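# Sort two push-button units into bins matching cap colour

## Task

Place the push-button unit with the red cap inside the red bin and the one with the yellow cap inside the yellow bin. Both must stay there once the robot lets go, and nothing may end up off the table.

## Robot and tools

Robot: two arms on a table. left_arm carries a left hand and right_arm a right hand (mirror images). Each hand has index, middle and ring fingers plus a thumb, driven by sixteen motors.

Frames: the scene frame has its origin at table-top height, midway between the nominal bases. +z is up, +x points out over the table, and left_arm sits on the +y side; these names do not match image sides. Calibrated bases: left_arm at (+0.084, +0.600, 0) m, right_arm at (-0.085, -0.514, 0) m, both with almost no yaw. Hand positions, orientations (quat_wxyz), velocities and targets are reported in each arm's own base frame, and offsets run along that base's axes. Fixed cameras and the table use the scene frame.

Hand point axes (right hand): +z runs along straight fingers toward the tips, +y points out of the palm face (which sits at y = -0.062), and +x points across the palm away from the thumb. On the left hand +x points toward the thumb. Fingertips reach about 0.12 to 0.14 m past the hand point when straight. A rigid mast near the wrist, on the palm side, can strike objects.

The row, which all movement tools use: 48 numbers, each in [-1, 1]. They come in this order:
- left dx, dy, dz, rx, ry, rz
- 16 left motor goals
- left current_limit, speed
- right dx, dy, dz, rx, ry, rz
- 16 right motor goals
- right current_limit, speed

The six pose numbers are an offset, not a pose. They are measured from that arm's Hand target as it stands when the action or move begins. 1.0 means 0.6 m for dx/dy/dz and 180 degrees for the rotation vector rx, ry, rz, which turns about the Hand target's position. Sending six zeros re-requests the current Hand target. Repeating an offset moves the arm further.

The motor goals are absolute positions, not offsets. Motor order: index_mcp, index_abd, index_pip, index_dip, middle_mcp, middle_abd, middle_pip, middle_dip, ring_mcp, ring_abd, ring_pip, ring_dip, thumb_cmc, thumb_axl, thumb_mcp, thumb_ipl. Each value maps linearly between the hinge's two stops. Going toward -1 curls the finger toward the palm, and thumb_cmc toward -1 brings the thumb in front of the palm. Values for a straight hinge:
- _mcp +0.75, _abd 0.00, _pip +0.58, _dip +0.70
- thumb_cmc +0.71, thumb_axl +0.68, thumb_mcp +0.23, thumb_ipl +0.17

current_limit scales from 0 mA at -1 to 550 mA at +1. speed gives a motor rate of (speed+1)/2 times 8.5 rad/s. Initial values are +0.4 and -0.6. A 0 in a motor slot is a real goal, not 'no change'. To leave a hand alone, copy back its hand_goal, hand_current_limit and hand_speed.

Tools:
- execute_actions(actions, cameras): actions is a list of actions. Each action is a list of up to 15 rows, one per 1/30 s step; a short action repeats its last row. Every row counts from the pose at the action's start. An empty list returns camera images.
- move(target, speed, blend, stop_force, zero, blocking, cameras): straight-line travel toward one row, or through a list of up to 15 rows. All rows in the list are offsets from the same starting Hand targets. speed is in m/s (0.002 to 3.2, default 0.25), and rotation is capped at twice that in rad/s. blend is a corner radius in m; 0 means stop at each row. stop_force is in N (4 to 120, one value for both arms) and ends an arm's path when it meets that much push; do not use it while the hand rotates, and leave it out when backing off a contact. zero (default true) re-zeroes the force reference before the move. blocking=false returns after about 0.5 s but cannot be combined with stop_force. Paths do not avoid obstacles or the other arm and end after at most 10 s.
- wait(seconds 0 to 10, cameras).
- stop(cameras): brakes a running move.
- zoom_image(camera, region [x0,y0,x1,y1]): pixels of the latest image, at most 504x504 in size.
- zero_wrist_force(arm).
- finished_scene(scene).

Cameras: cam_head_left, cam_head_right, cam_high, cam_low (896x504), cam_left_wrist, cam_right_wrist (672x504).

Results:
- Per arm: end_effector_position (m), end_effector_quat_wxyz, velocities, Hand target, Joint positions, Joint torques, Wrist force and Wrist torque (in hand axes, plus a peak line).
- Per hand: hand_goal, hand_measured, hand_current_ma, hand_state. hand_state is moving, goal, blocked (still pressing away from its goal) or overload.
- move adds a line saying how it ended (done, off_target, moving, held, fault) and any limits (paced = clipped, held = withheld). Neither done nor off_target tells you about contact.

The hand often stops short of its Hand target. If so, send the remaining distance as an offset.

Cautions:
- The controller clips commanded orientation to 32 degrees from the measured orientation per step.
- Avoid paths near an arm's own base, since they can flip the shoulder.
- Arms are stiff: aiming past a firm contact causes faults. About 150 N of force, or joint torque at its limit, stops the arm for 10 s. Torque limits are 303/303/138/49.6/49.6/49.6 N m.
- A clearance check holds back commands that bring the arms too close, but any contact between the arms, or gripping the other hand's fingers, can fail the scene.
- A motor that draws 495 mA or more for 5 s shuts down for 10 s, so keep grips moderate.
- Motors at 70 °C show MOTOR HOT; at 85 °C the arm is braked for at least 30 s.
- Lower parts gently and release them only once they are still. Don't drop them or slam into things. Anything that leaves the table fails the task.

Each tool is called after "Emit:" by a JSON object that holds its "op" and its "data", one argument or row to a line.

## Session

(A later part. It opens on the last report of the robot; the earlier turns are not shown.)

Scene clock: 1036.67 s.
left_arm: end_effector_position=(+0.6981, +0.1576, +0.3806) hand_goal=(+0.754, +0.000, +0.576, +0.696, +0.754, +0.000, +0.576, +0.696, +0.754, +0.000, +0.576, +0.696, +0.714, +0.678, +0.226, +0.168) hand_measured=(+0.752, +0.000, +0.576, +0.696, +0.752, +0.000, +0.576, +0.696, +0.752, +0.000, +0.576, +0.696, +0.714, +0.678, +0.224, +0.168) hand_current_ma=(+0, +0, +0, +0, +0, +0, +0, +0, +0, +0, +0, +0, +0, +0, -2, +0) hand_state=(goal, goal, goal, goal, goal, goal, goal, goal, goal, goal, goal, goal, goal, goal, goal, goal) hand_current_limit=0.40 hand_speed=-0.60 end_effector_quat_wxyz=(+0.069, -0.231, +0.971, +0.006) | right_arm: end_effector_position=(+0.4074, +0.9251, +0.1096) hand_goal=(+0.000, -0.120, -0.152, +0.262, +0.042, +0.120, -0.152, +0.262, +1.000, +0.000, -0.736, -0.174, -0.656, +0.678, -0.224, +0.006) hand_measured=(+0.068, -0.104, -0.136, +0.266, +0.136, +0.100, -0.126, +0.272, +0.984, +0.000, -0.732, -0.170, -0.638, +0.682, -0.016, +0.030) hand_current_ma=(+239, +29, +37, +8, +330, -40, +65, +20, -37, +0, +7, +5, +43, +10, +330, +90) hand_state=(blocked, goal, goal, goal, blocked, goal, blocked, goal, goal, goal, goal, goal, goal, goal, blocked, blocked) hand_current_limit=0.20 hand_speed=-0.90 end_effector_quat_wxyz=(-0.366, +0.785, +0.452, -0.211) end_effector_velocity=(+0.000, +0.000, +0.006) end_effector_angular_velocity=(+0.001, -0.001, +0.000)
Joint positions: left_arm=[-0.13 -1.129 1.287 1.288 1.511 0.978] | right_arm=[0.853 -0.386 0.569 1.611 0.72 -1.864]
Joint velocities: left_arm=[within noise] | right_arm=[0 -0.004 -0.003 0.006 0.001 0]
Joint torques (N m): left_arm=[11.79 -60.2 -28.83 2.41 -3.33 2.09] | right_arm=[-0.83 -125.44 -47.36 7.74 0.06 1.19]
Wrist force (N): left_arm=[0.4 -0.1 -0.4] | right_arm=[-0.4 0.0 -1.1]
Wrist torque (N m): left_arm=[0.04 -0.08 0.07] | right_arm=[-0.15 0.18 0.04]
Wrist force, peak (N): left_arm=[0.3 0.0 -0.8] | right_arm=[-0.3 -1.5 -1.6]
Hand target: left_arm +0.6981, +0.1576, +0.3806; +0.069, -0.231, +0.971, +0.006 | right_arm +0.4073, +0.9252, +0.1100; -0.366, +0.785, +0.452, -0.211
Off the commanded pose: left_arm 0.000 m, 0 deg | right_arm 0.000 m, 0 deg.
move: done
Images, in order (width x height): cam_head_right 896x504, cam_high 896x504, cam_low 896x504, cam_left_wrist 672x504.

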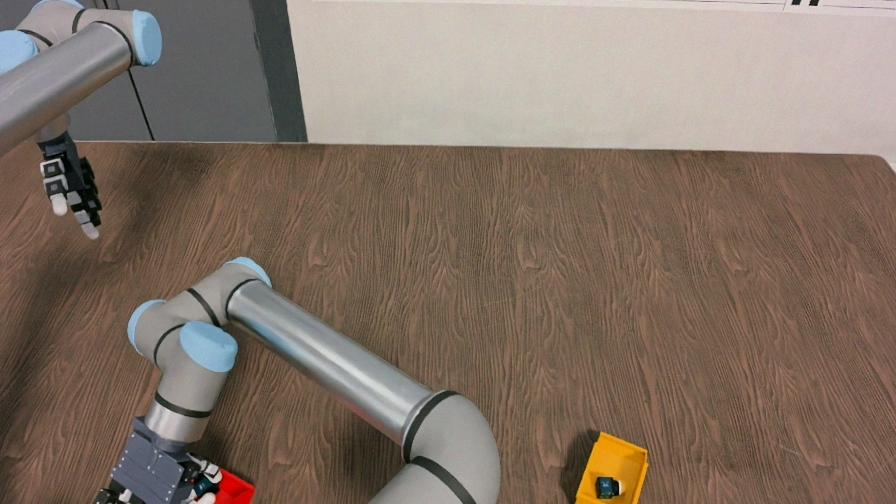

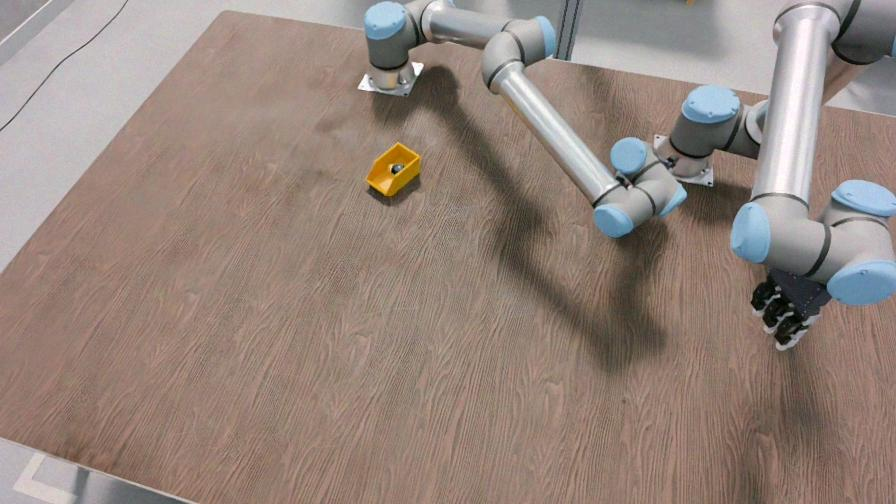

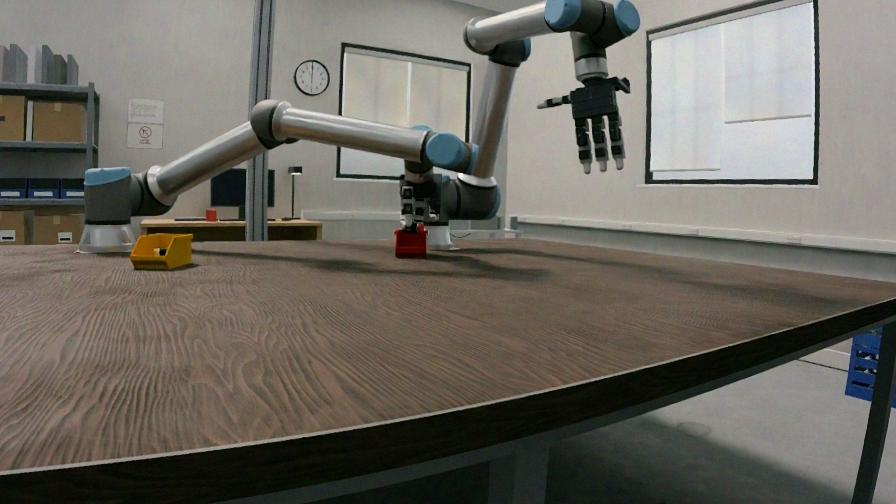

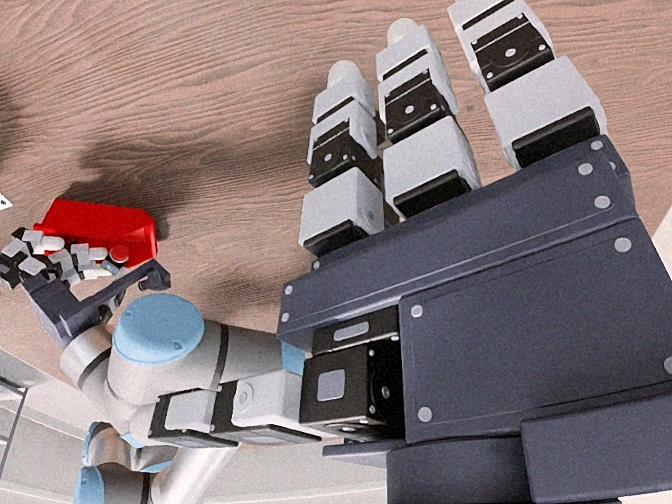

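Emit:
{"op": "move", "data": {
  "target": [0,0,0,0,0,0,0.754,0,0.576,0.696,0.754,0,0.576,0.696,0.754,0,0.576,0.696,0.714,0.678,0.226,0.168,0.4,-0.6,-0.0033,-0.006,-0.067,0,0,0,0,-0.12,-0.153,0.261,0.041,0.12,-0.153,0.261,1,0,-0.737,-0.174,-0.657,0.678,-0.225,0.005,0.2,-0.9],
  "cameras": ["cam_low","cam_high","cam_left_wrist","cam_head_right"],
  "speed": 0.05,
  "stop_force": 9
}}

Emit:
{"op": "zoom_image", "data": {
  "camera": "cam_low",
  "region": [360, 180, 460, 280]
}}

Emit:
{"op": "zoom_image", "data": {
  "camera": "cam_left_wrist",
  "region": [0, 180, 200, 340]
}}

Scene clock: 1065.87 s.
left_arm: end_effector_position=(+0.6981, +0.1576, +0.3806) hand_goal=(+0.754, +0.000, +0.576, +0.696, +0.754, +0.000, +0.576, +0.696, +0.754, +0.000, +0.576, +0.696, +0.714, +0.678, +0.226, +0.168) hand_measured=(+0.752, +0.000, +0.576, +0.696, +0.752, +0.000, +0.576, +0.696, +0.752, +0.000, +0.576, +0.696, +0.714, +0.678, +0.224, +0.168) hand_current_ma=(+0, +0, +0, +0, +0, +0, +0, +0, +0, +0, +0, +0, +0, +0, -2, +0) hand_state=(goal, goal, goal, goal, goal, goal, goal, goal, goal, goal, goal, goal, goal, goal, goal, goal) hand_current_limit=0.40 hand_speed=-0.60 end_effector_quat_wxyz=(+0.069, -0.231, +0.971, +0.006) | right_arm: end_effector_position=(+0.4055, +0.9219, +0.0738) hand_goal=(+0.000, -0.120, -0.152, +0.262, +0.042, +0.120, -0.152, +0.262, +1.000, +0.000, -0.736, -0.174, -0.656, +0.678, -0.224, +0.006) hand_measured=(+0.068, -0.104, -0.136, +0.266, +0.136, +0.100, -0.126, +0.272, +0.998, +0.006, -0.768, -0.192, -0.638, +0.682, -0.016, +0.030) hand_current_ma=(+239, +29, +37, +8, +330, -40, +66, +20, -4, +8, -85, -41, +43, +10, +330, +90) hand_state=(blocked, goal, goal, goal, blocked, goal, blocked, goal, goal, goal, blocked, goal, goal, goal, blocked, blocked) hand_current_limit=0.20 hand_speed=-0.90 end_effector_quat_wxyz=(-0.366, +0.785, +0.452, -0.211)
Joint positions: left_arm=[-0.13 -1.129 1.287 1.288 1.511 0.978] | right_arm=[0.852 -0.374 0.611 1.558 0.72 -1.865]
Joint torques (N m): left_arm=[12.09 -62.08 -29.05 2.58 -3.35 1.81] | right_arm=[1.42 -128.53 -47.11 3.21 1.36 1.79]
Wrist force (N): left_arm=[0.3 -0.3 -0.4] | right_arm=[-1.0 -1.7 -1.7]
Wrist torque (N m): left_arm=[0.01 -0.07 0.07] | right_arm=[-0.12 0.31 -0.05]
Wrist force, peak (N): left_arm=[0.4 0.1 -0.8] | right_arm=[1.1 -14.0 -8.7]
Hand target: left_arm +0.6981, +0.1576, +0.3806; +0.069, -0.231, +0.971, +0.006 | right_arm +0.4055, +0.9219, +0.0738; -0.366, +0.785, +0.452, -0.211 (not the last commanded pose)
Off the commanded pose: left_arm 0.000 m, 0 deg | right_arm 0.004 m, 0 deg.
move: contact (right_arm)
Images, in order (width x height): cam_head_right 896x504, cam_high 896x504, cam_low 896x504, cam_left_wrist 672x504.

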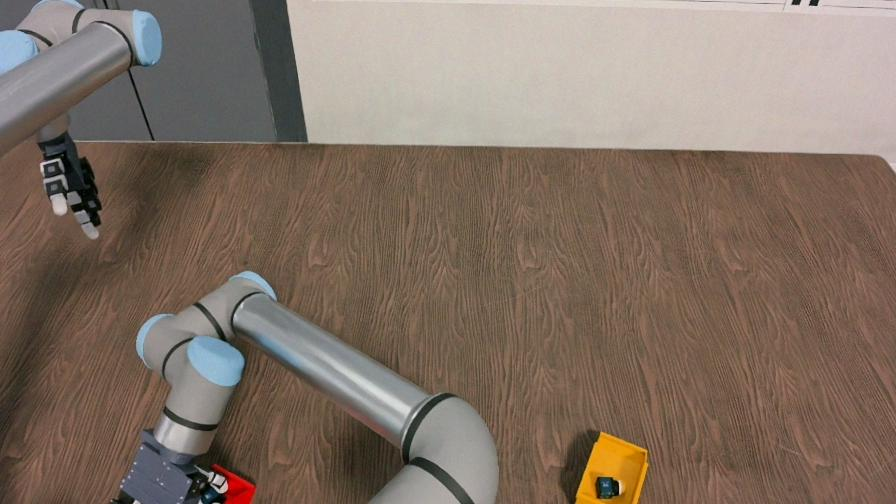

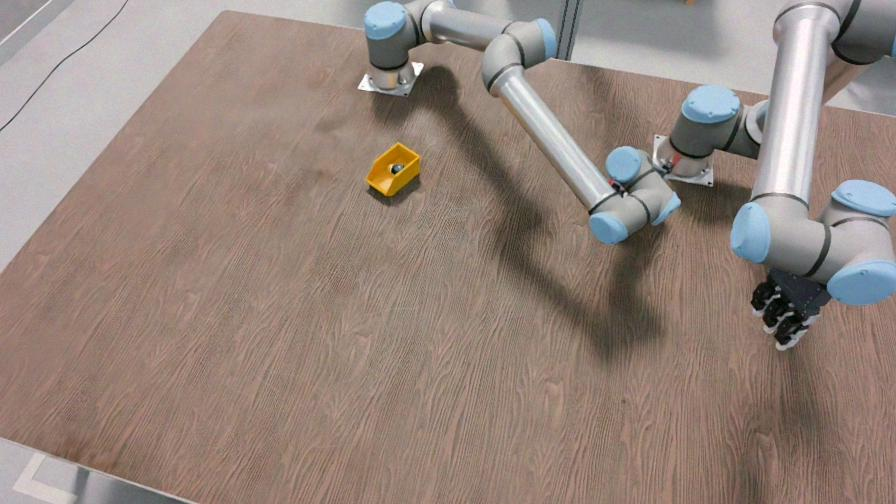

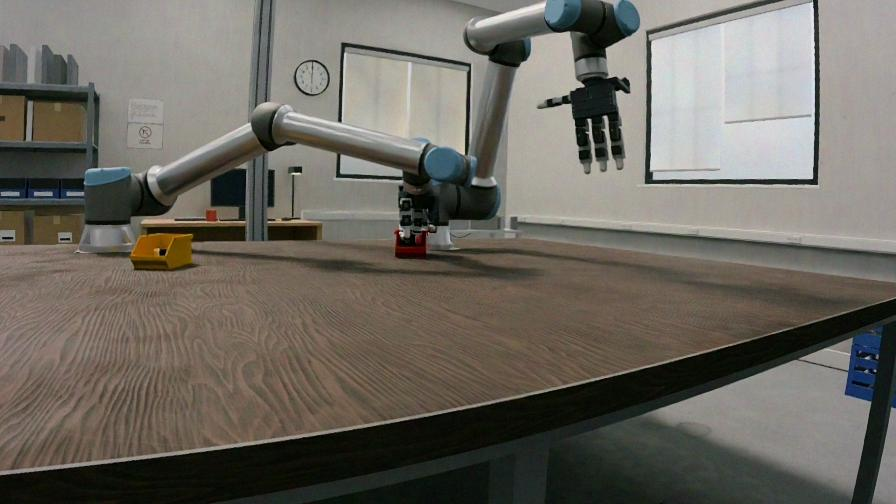

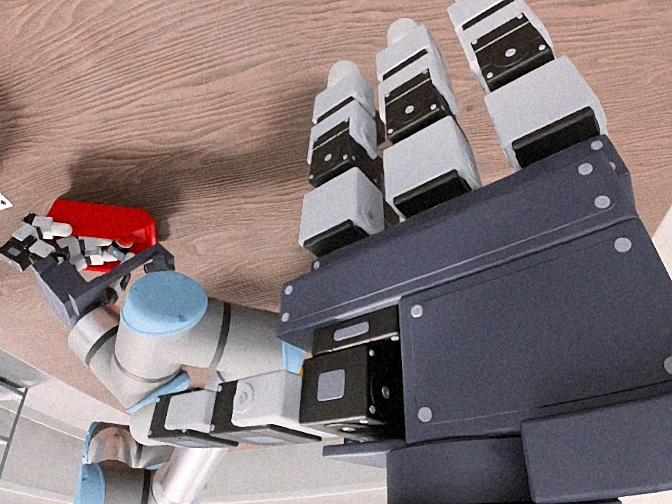

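Scaled by 5.040.

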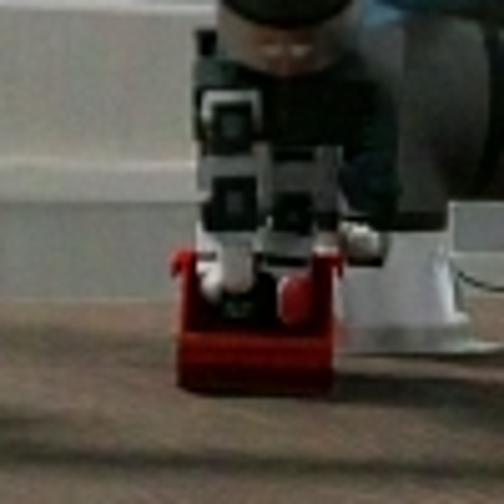

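Scaled by 2.520 from the camera's 672x504 image, which has a finer 960x720 frame.

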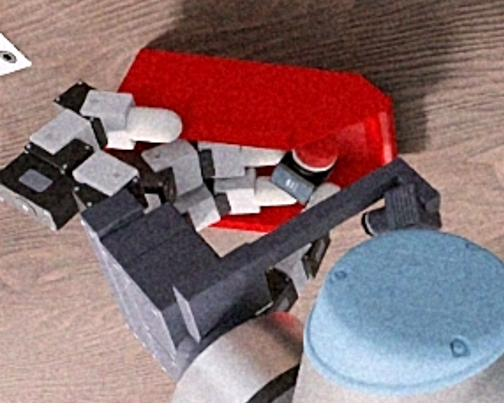

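Emit:
{"op": "move", "data": {
  "target": [
    [0,0,0,0,0,0,0.754,0,0.576,0.696,0.754,0,0.576,0.696,0.754,0,0.576,0.696,0.714,0.678,0.226,0.168,0.4,-0.6,0,0,0.1,0,0,0,0,-0.12,-0.153,0.261,0.041,0.12,-0.153,0.261,1,0,-0.737,-0.174,-0.657,0.678,-0.225,0.005,0.2,-0.9],
    [0,0,0,0,0,0,0.754,0,0.576,0.696,0.754,0,0.576,0.696,0.754,0,0.576,0.696,0.714,0.678,0.226,0.168,0.4,-0.6,0,0,0.1,0,0,0,0,-0.12,-0.153,0.261,0.041,0.12,-0.153,0.261,1,0,1,1,-0.657,0.678,-0.225,0.005,0.2,-0.6]
  ],
  "cameras": [],
  "speed": 0.1
}}

Emit:
{"op": "move", "data": {
  "target": [0,0,0,0,0,0,0.754,0,0.576,0.696,0.754,0,0.576,0.696,0.754,0,0.576,0.696,0.714,0.678,0.226,0.168,0.4,-0.6,0,0,-0.123,0,0,0,0,-0.12,-0.153,0.261,0.041,0.12,-0.153,0.261,1,0,1,1,-0.657,0.678,-0.225,0.005,0.2,-0.6],
  "cameras": ["cam_low","cam_left_wrist","cam_high"],
  "speed": 0.06,
  "stop_force": 9
}}

Emit:
{"op": "zoom_image", "data": {
  "camera": "cam_low",
  "region": [360, 180, 460, 280]
}}

Emit:
{"op": "zoom_image", "data": {
  "camera": "cam_left_wrist",
  "region": [0, 180, 200, 340]
}}

Scene clock: 1091.17 s.
left_arm: end_effector_position=(+0.6981, +0.1576, +0.3806) hand_goal=(+0.754, +0.000, +0.576, +0.696, +0.754, +0.000, +0.576, +0.696, +0.754, +0.000, +0.576, +0.696, +0.714, +0.678, +0.226, +0.168) hand_measured=(+0.752, +0.000, +0.576, +0.696, +0.752, +0.000, +0.576, +0.696, +0.752, +0.000, +0.576, +0.696, +0.714, +0.678, +0.224, +0.168) hand_current_ma=(+0, +0, +0, +0, +0, +0, +0, +0, +0, +0, +0, +0, +0, +0, -2, +0) hand_state=(goal, goal, goal, goal, goal, goal, goal, goal, goal, goal, goal, goal, goal, goal, goal, goal) hand_current_limit=0.40 hand_speed=-0.60 end_effector_quat_wxyz=(+0.069, -0.231, +0.971, +0.006) | right_arm: end_effector_position=(+0.4055, +0.9220, +0.1338) hand_goal=(+0.000, -0.120, -0.152, +0.262, +0.042, +0.120, -0.152, +0.262, +1.000, +0.000, +1.000, +1.000, -0.656, +0.678, -0.224, +0.006) hand_measured=(+0.068, -0.104, -0.136, +0.266, +0.136, +0.100, -0.126, +0.272, +0.992, +0.002, +0.992, +0.996, -0.638, +0.682, -0.016, +0.030) hand_current_ma=(+239, +29, +37, +8, +330, -40, +66, +20, -16, +4, -14, -5, +43, +10, +330, +90) hand_state=(blocked, goal, goal, goal, blocked, goal, blocked, goal, goal, goal, goal, goal, goal, goal, blocked, blocked) hand_current_limit=0.20 hand_speed=-0.60 end_effector_quat_wxyz=(-0.366, +0.785, +0.452, -0.211)
Joint positions: left_arm=[-0.13 -1.129 1.287 1.288 1.511 0.978] | right_arm=[0.852 -0.409 0.574 1.63 0.72 -1.865]
Joint torques (N m): left_arm=[13.68 -61.87 -28.16 2.72 -3.59 1.82] | right_arm=[2.67 -94.65 -23.52 1.03 -2.79 -2.35]
Wrist force (N): left_arm=[0.0 0.1 -0.3] | right_arm=[-0.5 0.0 -0.4]
Wrist torque (N m): left_arm=[0.04 -0.03 0.04] | right_arm=[-0.22 0.17 -0.02]
Wrist force, peak (N): left_arm=[0.5 0.1 -0.8] | right_arm=[-0.7 -2.0 -2.9]
Hand target: left_arm +0.6981, +0.1576, +0.3806; +0.069, -0.231, +0.971, +0.006 | right_arm +0.4055, +0.9219, +0.1338; -0.366, +0.785, +0.452, -0.211
Off the commanded pose: left_arm 0.000 m, 0 deg | right_arm 0.000 m, 0 deg.
move: done
No camera images: "cameras" was empty.

Scene clock: 1093.30 s.
left_arm: end_effector_position=(+0.6981, +0.1576, +0.3806) hand_goal=(+0.754, +0.000, +0.576, +0.696, +0.754, +0.000, +0.576, +0.696, +0.754, +0.000, +0.576, +0.696, +0.714, +0.678, +0.226, +0.168) hand_measured=(+0.752, +0.000, +0.576, +0.696, +0.752, +0.000, +0.576, +0.696, +0.752, +0.000, +0.576, +0.696, +0.714, +0.678, +0.224, +0.168) hand_current_ma=(+0, +0, +0, +0, +0, +0, +0, +0, +0, +0, +0, +0, +0, +0, -2, +0) hand_state=(goal, goal, goal, goal, goal, goal, goal, goal, goal, goal, goal, goal, goal, goal, goal, goal) hand_current_limit=0.40 hand_speed=-0.60 end_effector_quat_wxyz=(+0.069, -0.231, +0.971, +0.006) | right_arm: end_effector_position=(+0.4055, +0.9219, +0.0675) hand_goal=(+0.000, -0.120, -0.152, +0.262, +0.042, +0.120, -0.152, +0.262, +1.000, +0.000, +1.000, +1.000, -0.656, +0.678, -0.224, +0.006) hand_measured=(+0.032, -0.108, -0.138, +0.266, +0.184, +0.104, -0.126, +0.272, +0.992, +0.002, +0.992, +0.996, -0.648, +0.680, -0.048, +0.024) hand_current_ma=(+96, +23, +29, +7, +330, -29, +64, +21, -18, +3, -13, -5, +17, +6, +330, +63) hand_state=(blocked, goal, goal, goal, blocked, goal, blocked, goal, goal, goal, goal, goal, goal, goal, blocked, goal) hand_current_limit=0.20 hand_speed=-0.60 end_effector_quat_wxyz=(-0.366, +0.785, +0.452, -0.211)
Joint positions: left_arm=[-0.13 -1.129 1.287 1.288 1.511 0.978] | right_arm=[0.852 -0.37 0.614 1.552 0.72 -1.865]
Joint torques (N m): left_arm=[10.93 -62.82 -29.16 2.36 -3.43 1.95] | right_arm=[-3.84 -113.38 -47.75 3.28 1.09 -1]
Wrist force (N): left_arm=[0.2 -0.1 -0.7] | right_arm=[-1.0 -0.4 -0.2]
Wrist torque (N m): left_arm=[0.04 -0.07 0.06] | right_arm=[-0.24 0.28 0.00]
Wrist force, peak (N): left_arm=[0.3 0.2 -0.9] | right_arm=[-0.9 -10.7 -10.5]
Hand target: left_arm +0.6981, +0.1576, +0.3806; +0.069, -0.231, +0.971, +0.006 | right_arm +0.4055, +0.9219, +0.0675; -0.366, +0.785, +0.452, -0.211 (not the last commanded pose)
Off the commanded pose: left_arm 0.000 m, 0 deg | right_arm 0.008 m, 0 deg.
move: contact (right_arm)
Images, in order (width x height): cam_high 896x504, cam_low 896x504, cam_left_wrist 672x504.

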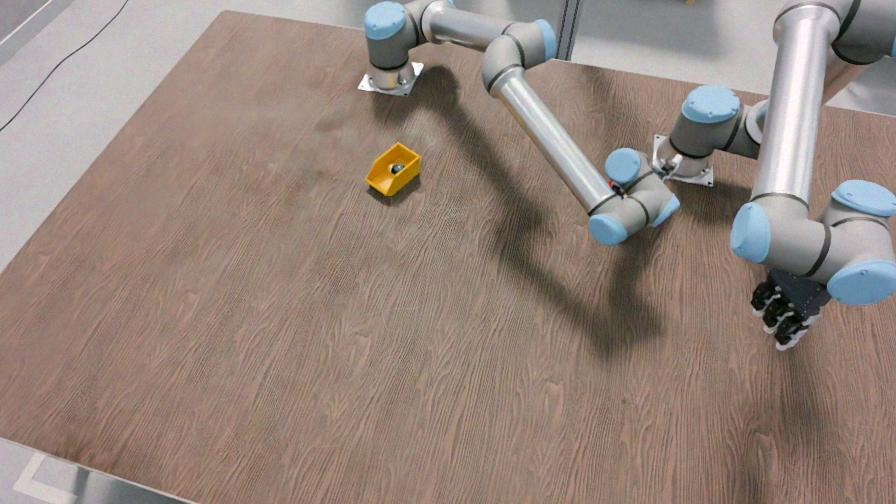

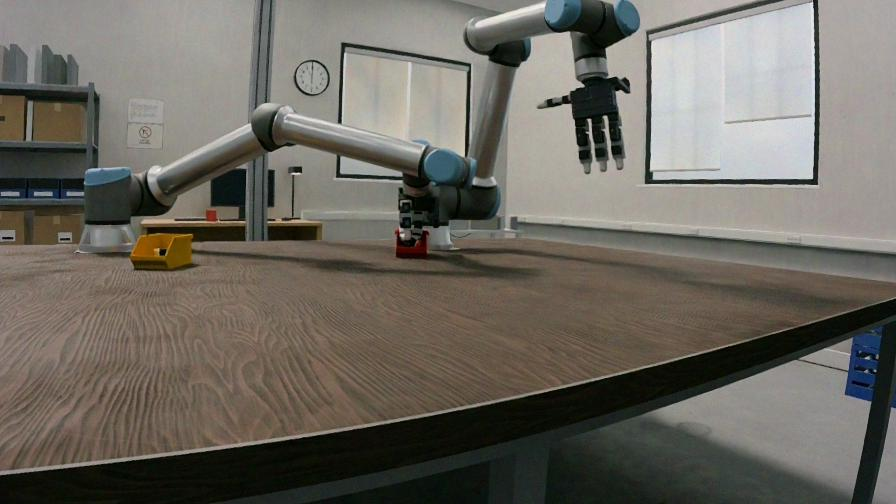

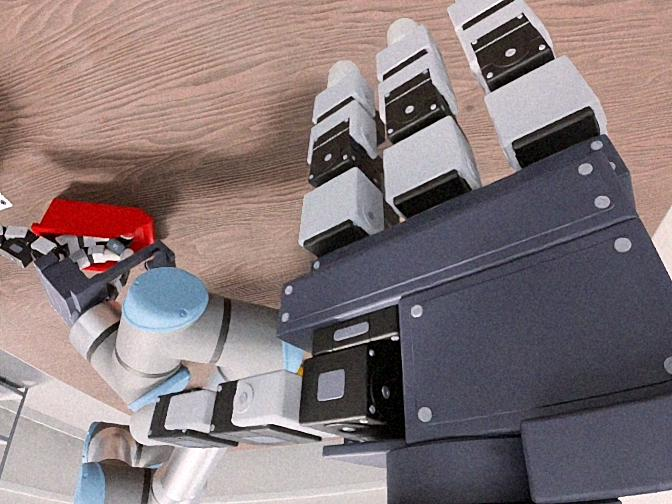

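Scaled by 5.040.

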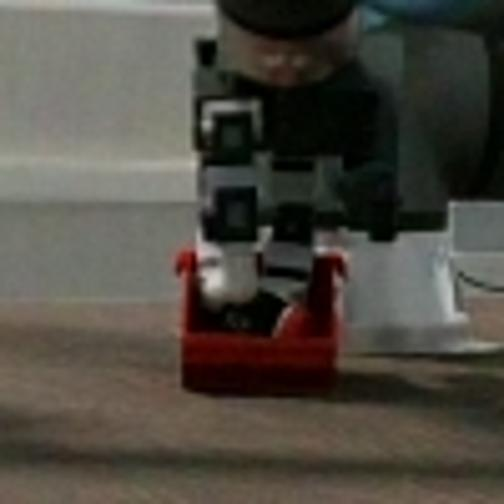

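Scaled by 2.520 from the camera's 672x504 image, which has a finer 960x720 frame.

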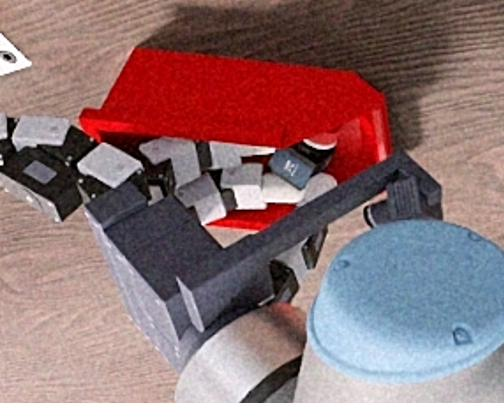

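Emit:
{"op": "move", "data": {
  "target": [
    [0,0,0,0,0,0,0.754,0,0.576,0.696,0.754,0,0.576,0.696,0.754,0,0.576,0.696,0.714,0.678,0.226,0.168,0.4,-0.6,0,0,0,0,0,0,0.15,-0.12,-0.153,0.261,0.24,0.12,-0.153,0.261,1,0,1,1,-0.657,0.678,0.15,0.005,0.2,-0.92],
    [0,0,0,0,0,0,0.754,0,0.576,0.696,0.754,0,0.576,0.696,0.754,0,0.576,0.696,0.714,0.678,0.226,0.168,0.4,-0.6,0,0,0.1,0,0,0,0.15,-0.12,-0.153,0.261,0.24,0.12,-0.153,0.261,1,0,1,1,-0.657,0.678,0.15,0.005,0.2,-0.92]
  ],
  "cameras": ["cam_low","cam_left_wrist","cam_high"],
  "speed": 0.06
}}

Emit:
{"op": "zoom_image", "data": {
  "camera": "cam_low",
  "region": [360, 180, 460, 280]
}}

Emit:
{"op": "zoom_image", "data": {
  "camera": "cam_left_wrist",
  "region": [0, 180, 200, 340]
}}

Scene clock: 1112.07 s.
left_arm: end_effector_position=(+0.6981, +0.1576, +0.3806) hand_goal=(+0.754, +0.000, +0.576, +0.696, +0.754, +0.000, +0.576, +0.696, +0.754, +0.000, +0.576, +0.696, +0.714, +0.678, +0.226, +0.168) hand_measured=(+0.752, +0.000, +0.576, +0.696, +0.752, +0.000, +0.576, +0.696, +0.752, +0.000, +0.576, +0.696, +0.714, +0.678, +0.224, +0.168) hand_current_ma=(+0, +0, +0, +0, +0, +0, +0, +0, +0, +0, +0, +0, +0, +0, -2, +0) hand_state=(goal, goal, goal, goal, goal, goal, goal, goal, goal, goal, goal, goal, goal, goal, goal, goal) hand_current_limit=0.40 hand_speed=-0.60 end_effector_quat_wxyz=(+0.069, -0.231, +0.971, +0.006) | right_arm: end_effector_position=(+0.4055, +0.9220, +0.1280) hand_goal=(+0.150, -0.120, -0.152, +0.262, +0.240, +0.120, -0.152, +0.262, +1.000, +0.000, +1.000, +1.000, -0.656, +0.678, +0.150, +0.006) hand_measured=(+0.146, -0.116, -0.152, +0.262, +0.236, +0.116, -0.148, +0.266, +0.992, +0.002, +0.992, +0.996, -0.652, +0.680, +0.144, +0.008) hand_current_ma=(-5, +5, +0, +0, -8, -5, +8, +4, -18, +3, -13, -5, +5, +5, -15, +3) hand_state=(goal, goal, goal, goal, goal, goal, goal, goal, goal, goal, goal, goal, goal, goal, goal, goal) hand_current_limit=0.20 hand_speed=-0.92 end_effector_quat_wxyz=(-0.366, +0.785, +0.452, -0.211)
Joint positions: left_arm=[-0.13 -1.129 1.287 1.288 1.511 0.978] | right_arm=[0.852 -0.407 0.579 1.623 0.72 -1.865]
Joint torques (N m): left_arm=[10.65 -64.39 -28.89 2.18 -3.34 2.01] | right_arm=[-5.37 -95.41 -23.12 1.1 -0.13 0.02]
Wrist force (N): left_arm=[0.3 -0.1 -0.3] | right_arm=[-0.5 -0.5 -1.1]
Wrist torque (N m): left_arm=[0.02 -0.06 0.06] | right_arm=[-0.24 0.18 0.00]
Wrist force, peak (N): left_arm=[0.5 0.1 -0.8] | right_arm=[-0.9 -1.3 -1.6]
Hand target: left_arm +0.6981, +0.1576, +0.3806; +0.069, -0.231, +0.971, +0.006 | right_arm +0.4055, +0.9219, +0.1275; -0.366, +0.785, +0.452, -0.211
Off the commanded pose: left_arm 0.000 m, 0 deg | right_arm 0.000 m, 0 deg.
move: done
Images, in order (width x height): cam_high 896x504, cam_low 896x504, cam_left_wrist 672x504.

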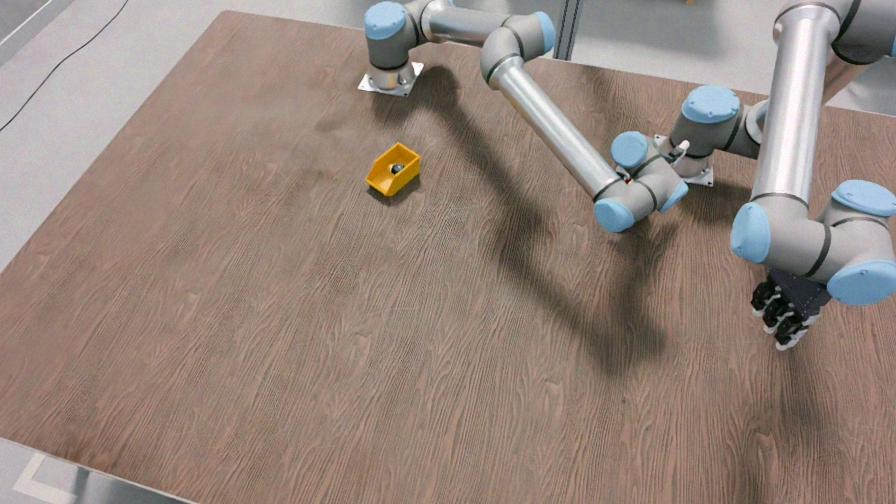

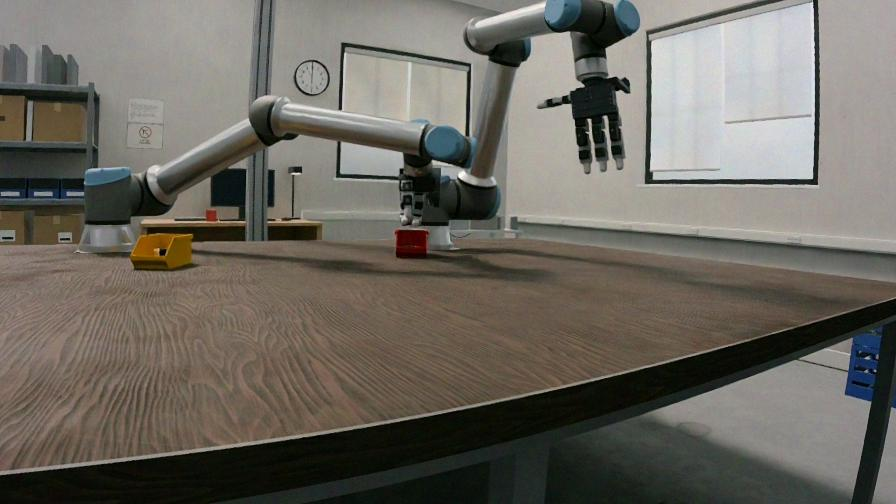

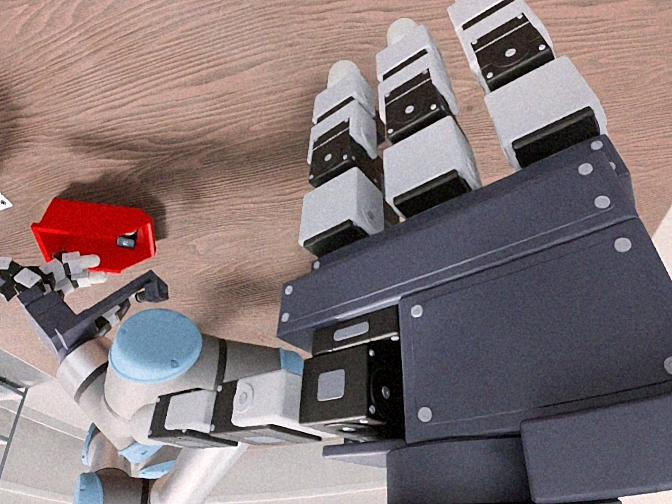

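Scaled by 5.040.

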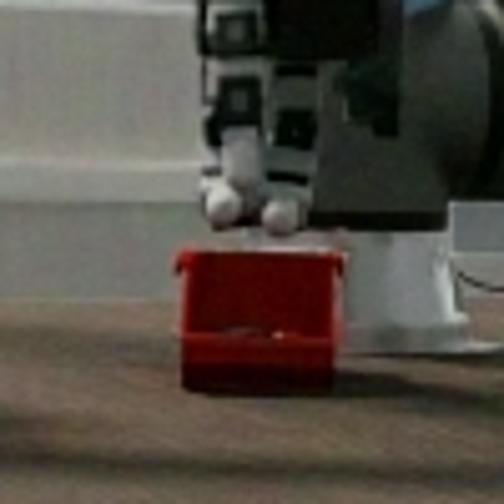

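Scaled by 2.520 from the camera's 672x504 image, which has a finer 960x720 frame.

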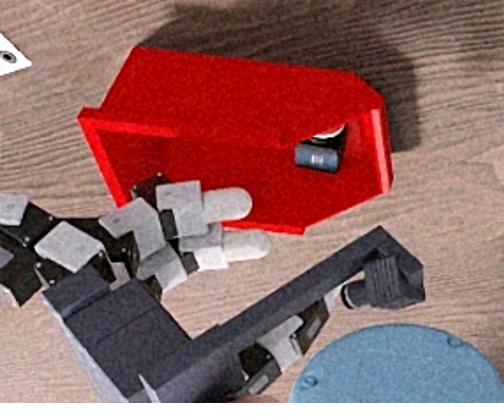

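Emit:
{"op": "move", "data": {
  "target": [0,0,0,0,0,0,0.754,0,0.576,0.696,0.754,0,0.576,0.696,0.754,0,0.576,0.696,0.714,0.678,0.226,0.168,0.4,-0.6,0.02,-0.1,0.22,0,0,0,0.15,-0.12,-0.153,0.261,0.24,0.12,-0.153,0.261,1,0,1,1,-0.657,0.678,0.15,0.005,0.2,-0.92],
  "cameras": ["cam_left_wrist","cam_high","cam_low"],
  "speed": 0.2
}}

Scene clock: 1118.10 s.
left_arm: end_effector_position=(+0.6981, +0.1576, +0.3806) hand_goal=(+0.754, +0.000, +0.576, +0.696, +0.754, +0.000, +0.576, +0.696, +0.754, +0.000, +0.576, +0.696, +0.714, +0.678, +0.226, +0.168) hand_measured=(+0.752, +0.000, +0.576, +0.696, +0.752, +0.000, +0.576, +0.696, +0.752, +0.000, +0.576, +0.696, +0.714, +0.678, +0.224, +0.168) hand_current_ma=(+0, +0, +0, +0, +0, +0, +0, +0, +0, +0, +0, +0, +0, +0, -2, +0) hand_state=(goal, goal, goal, goal, goal, goal, goal, goal, goal, goal, goal, goal, goal, goal, goal, goal) hand_current_limit=0.40 hand_speed=-0.60 end_effector_quat_wxyz=(+0.069, -0.231, +0.971, +0.006) | right_arm: end_effector_position=(+0.4176, +0.8618, +0.2594) hand_goal=(+0.150, -0.120, -0.152, +0.262, +0.240, +0.120, -0.152, +0.262, +1.000, +0.000, +1.000, +1.000, -0.656, +0.678, +0.150, +0.006) hand_measured=(+0.148, -0.116, -0.152, +0.262, +0.236, +0.116, -0.148, +0.264, +0.990, +0.002, +0.994, +0.996, -0.654, +0.680, +0.144, +0.008) hand_current_ma=(-4, +5, +0, +0, -7, -4, +7, +4, -20, +3, -12, -5, +4, +4, -13, +3) hand_state=(goal, goal, goal, goal, goal, goal, goal, goal, goal, goal, goal, goal, goal, goal, goal, goal) hand_current_limit=0.20 hand_speed=-0.92 end_effector_quat_wxyz=(-0.366, +0.786, +0.452, -0.211)
Joint positions: left_arm=[-0.13 -1.129 1.287 1.288 1.511 0.978] | right_arm=[0.802 -0.582 0.7 1.732 0.733 -1.938]
Joint torques (N m): left_arm=[11.14 -62.8 -28.61 2.61 -3.7 2.15] | right_arm=[15.03 -103.11 -47.34 2.07 -3.04 1.56]
Wrist force (N): left_arm=[0.4 -0.1 -0.4] | right_arm=[0.0 -0.4 -0.7]
Wrist torque (N m): left_arm=[0.03 -0.08 0.08] | right_arm=[-0.20 0.15 -0.05]
Wrist force, peak (N): left_arm=[0.4 -0.2 -0.9] | right_arm=[-0.9 -1.9 -3.0]
Hand target: left_arm +0.6981, +0.1576, +0.3806; +0.069, -0.231, +0.971, +0.006 | right_arm +0.4175, +0.8619, +0.2595; -0.366, +0.785, +0.452, -0.211
Off the commanded pose: left_arm 0.000 m, 0 deg | right_arm 0.000 m, 0 deg.
move: done
Images, in order (width x height): cam_high 896x504, cam_low 896x504, cam_left_wrist 672x504.

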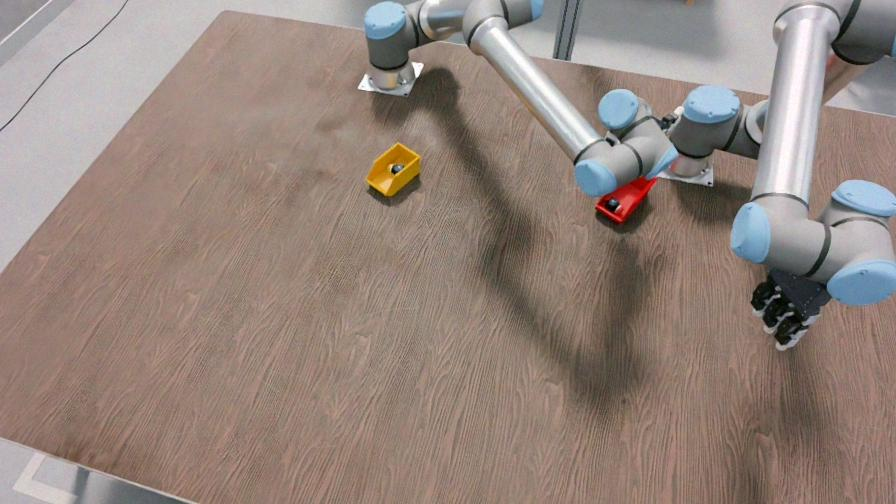

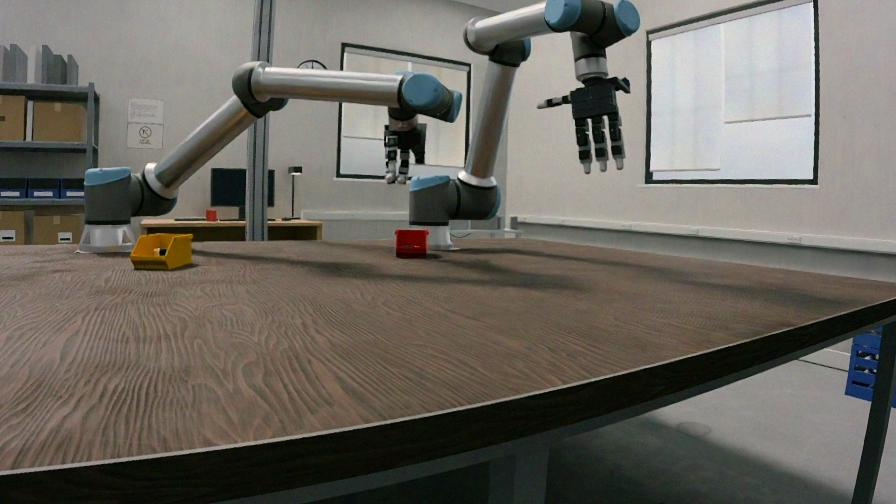

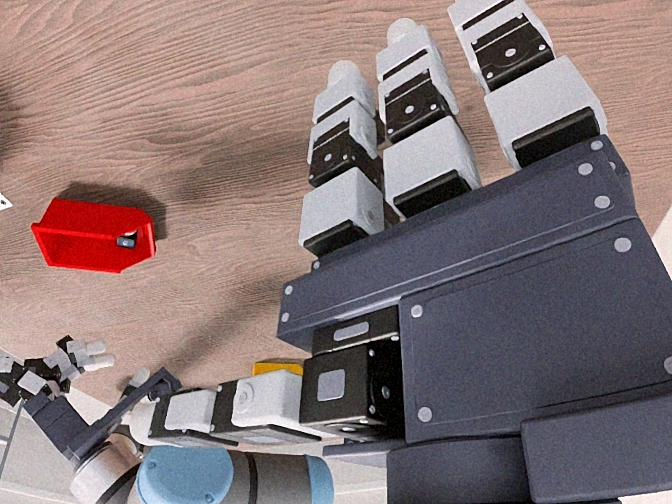

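Emit:
{"op": "finished_scene", "data": {

}}

The scene is finished: the task was done.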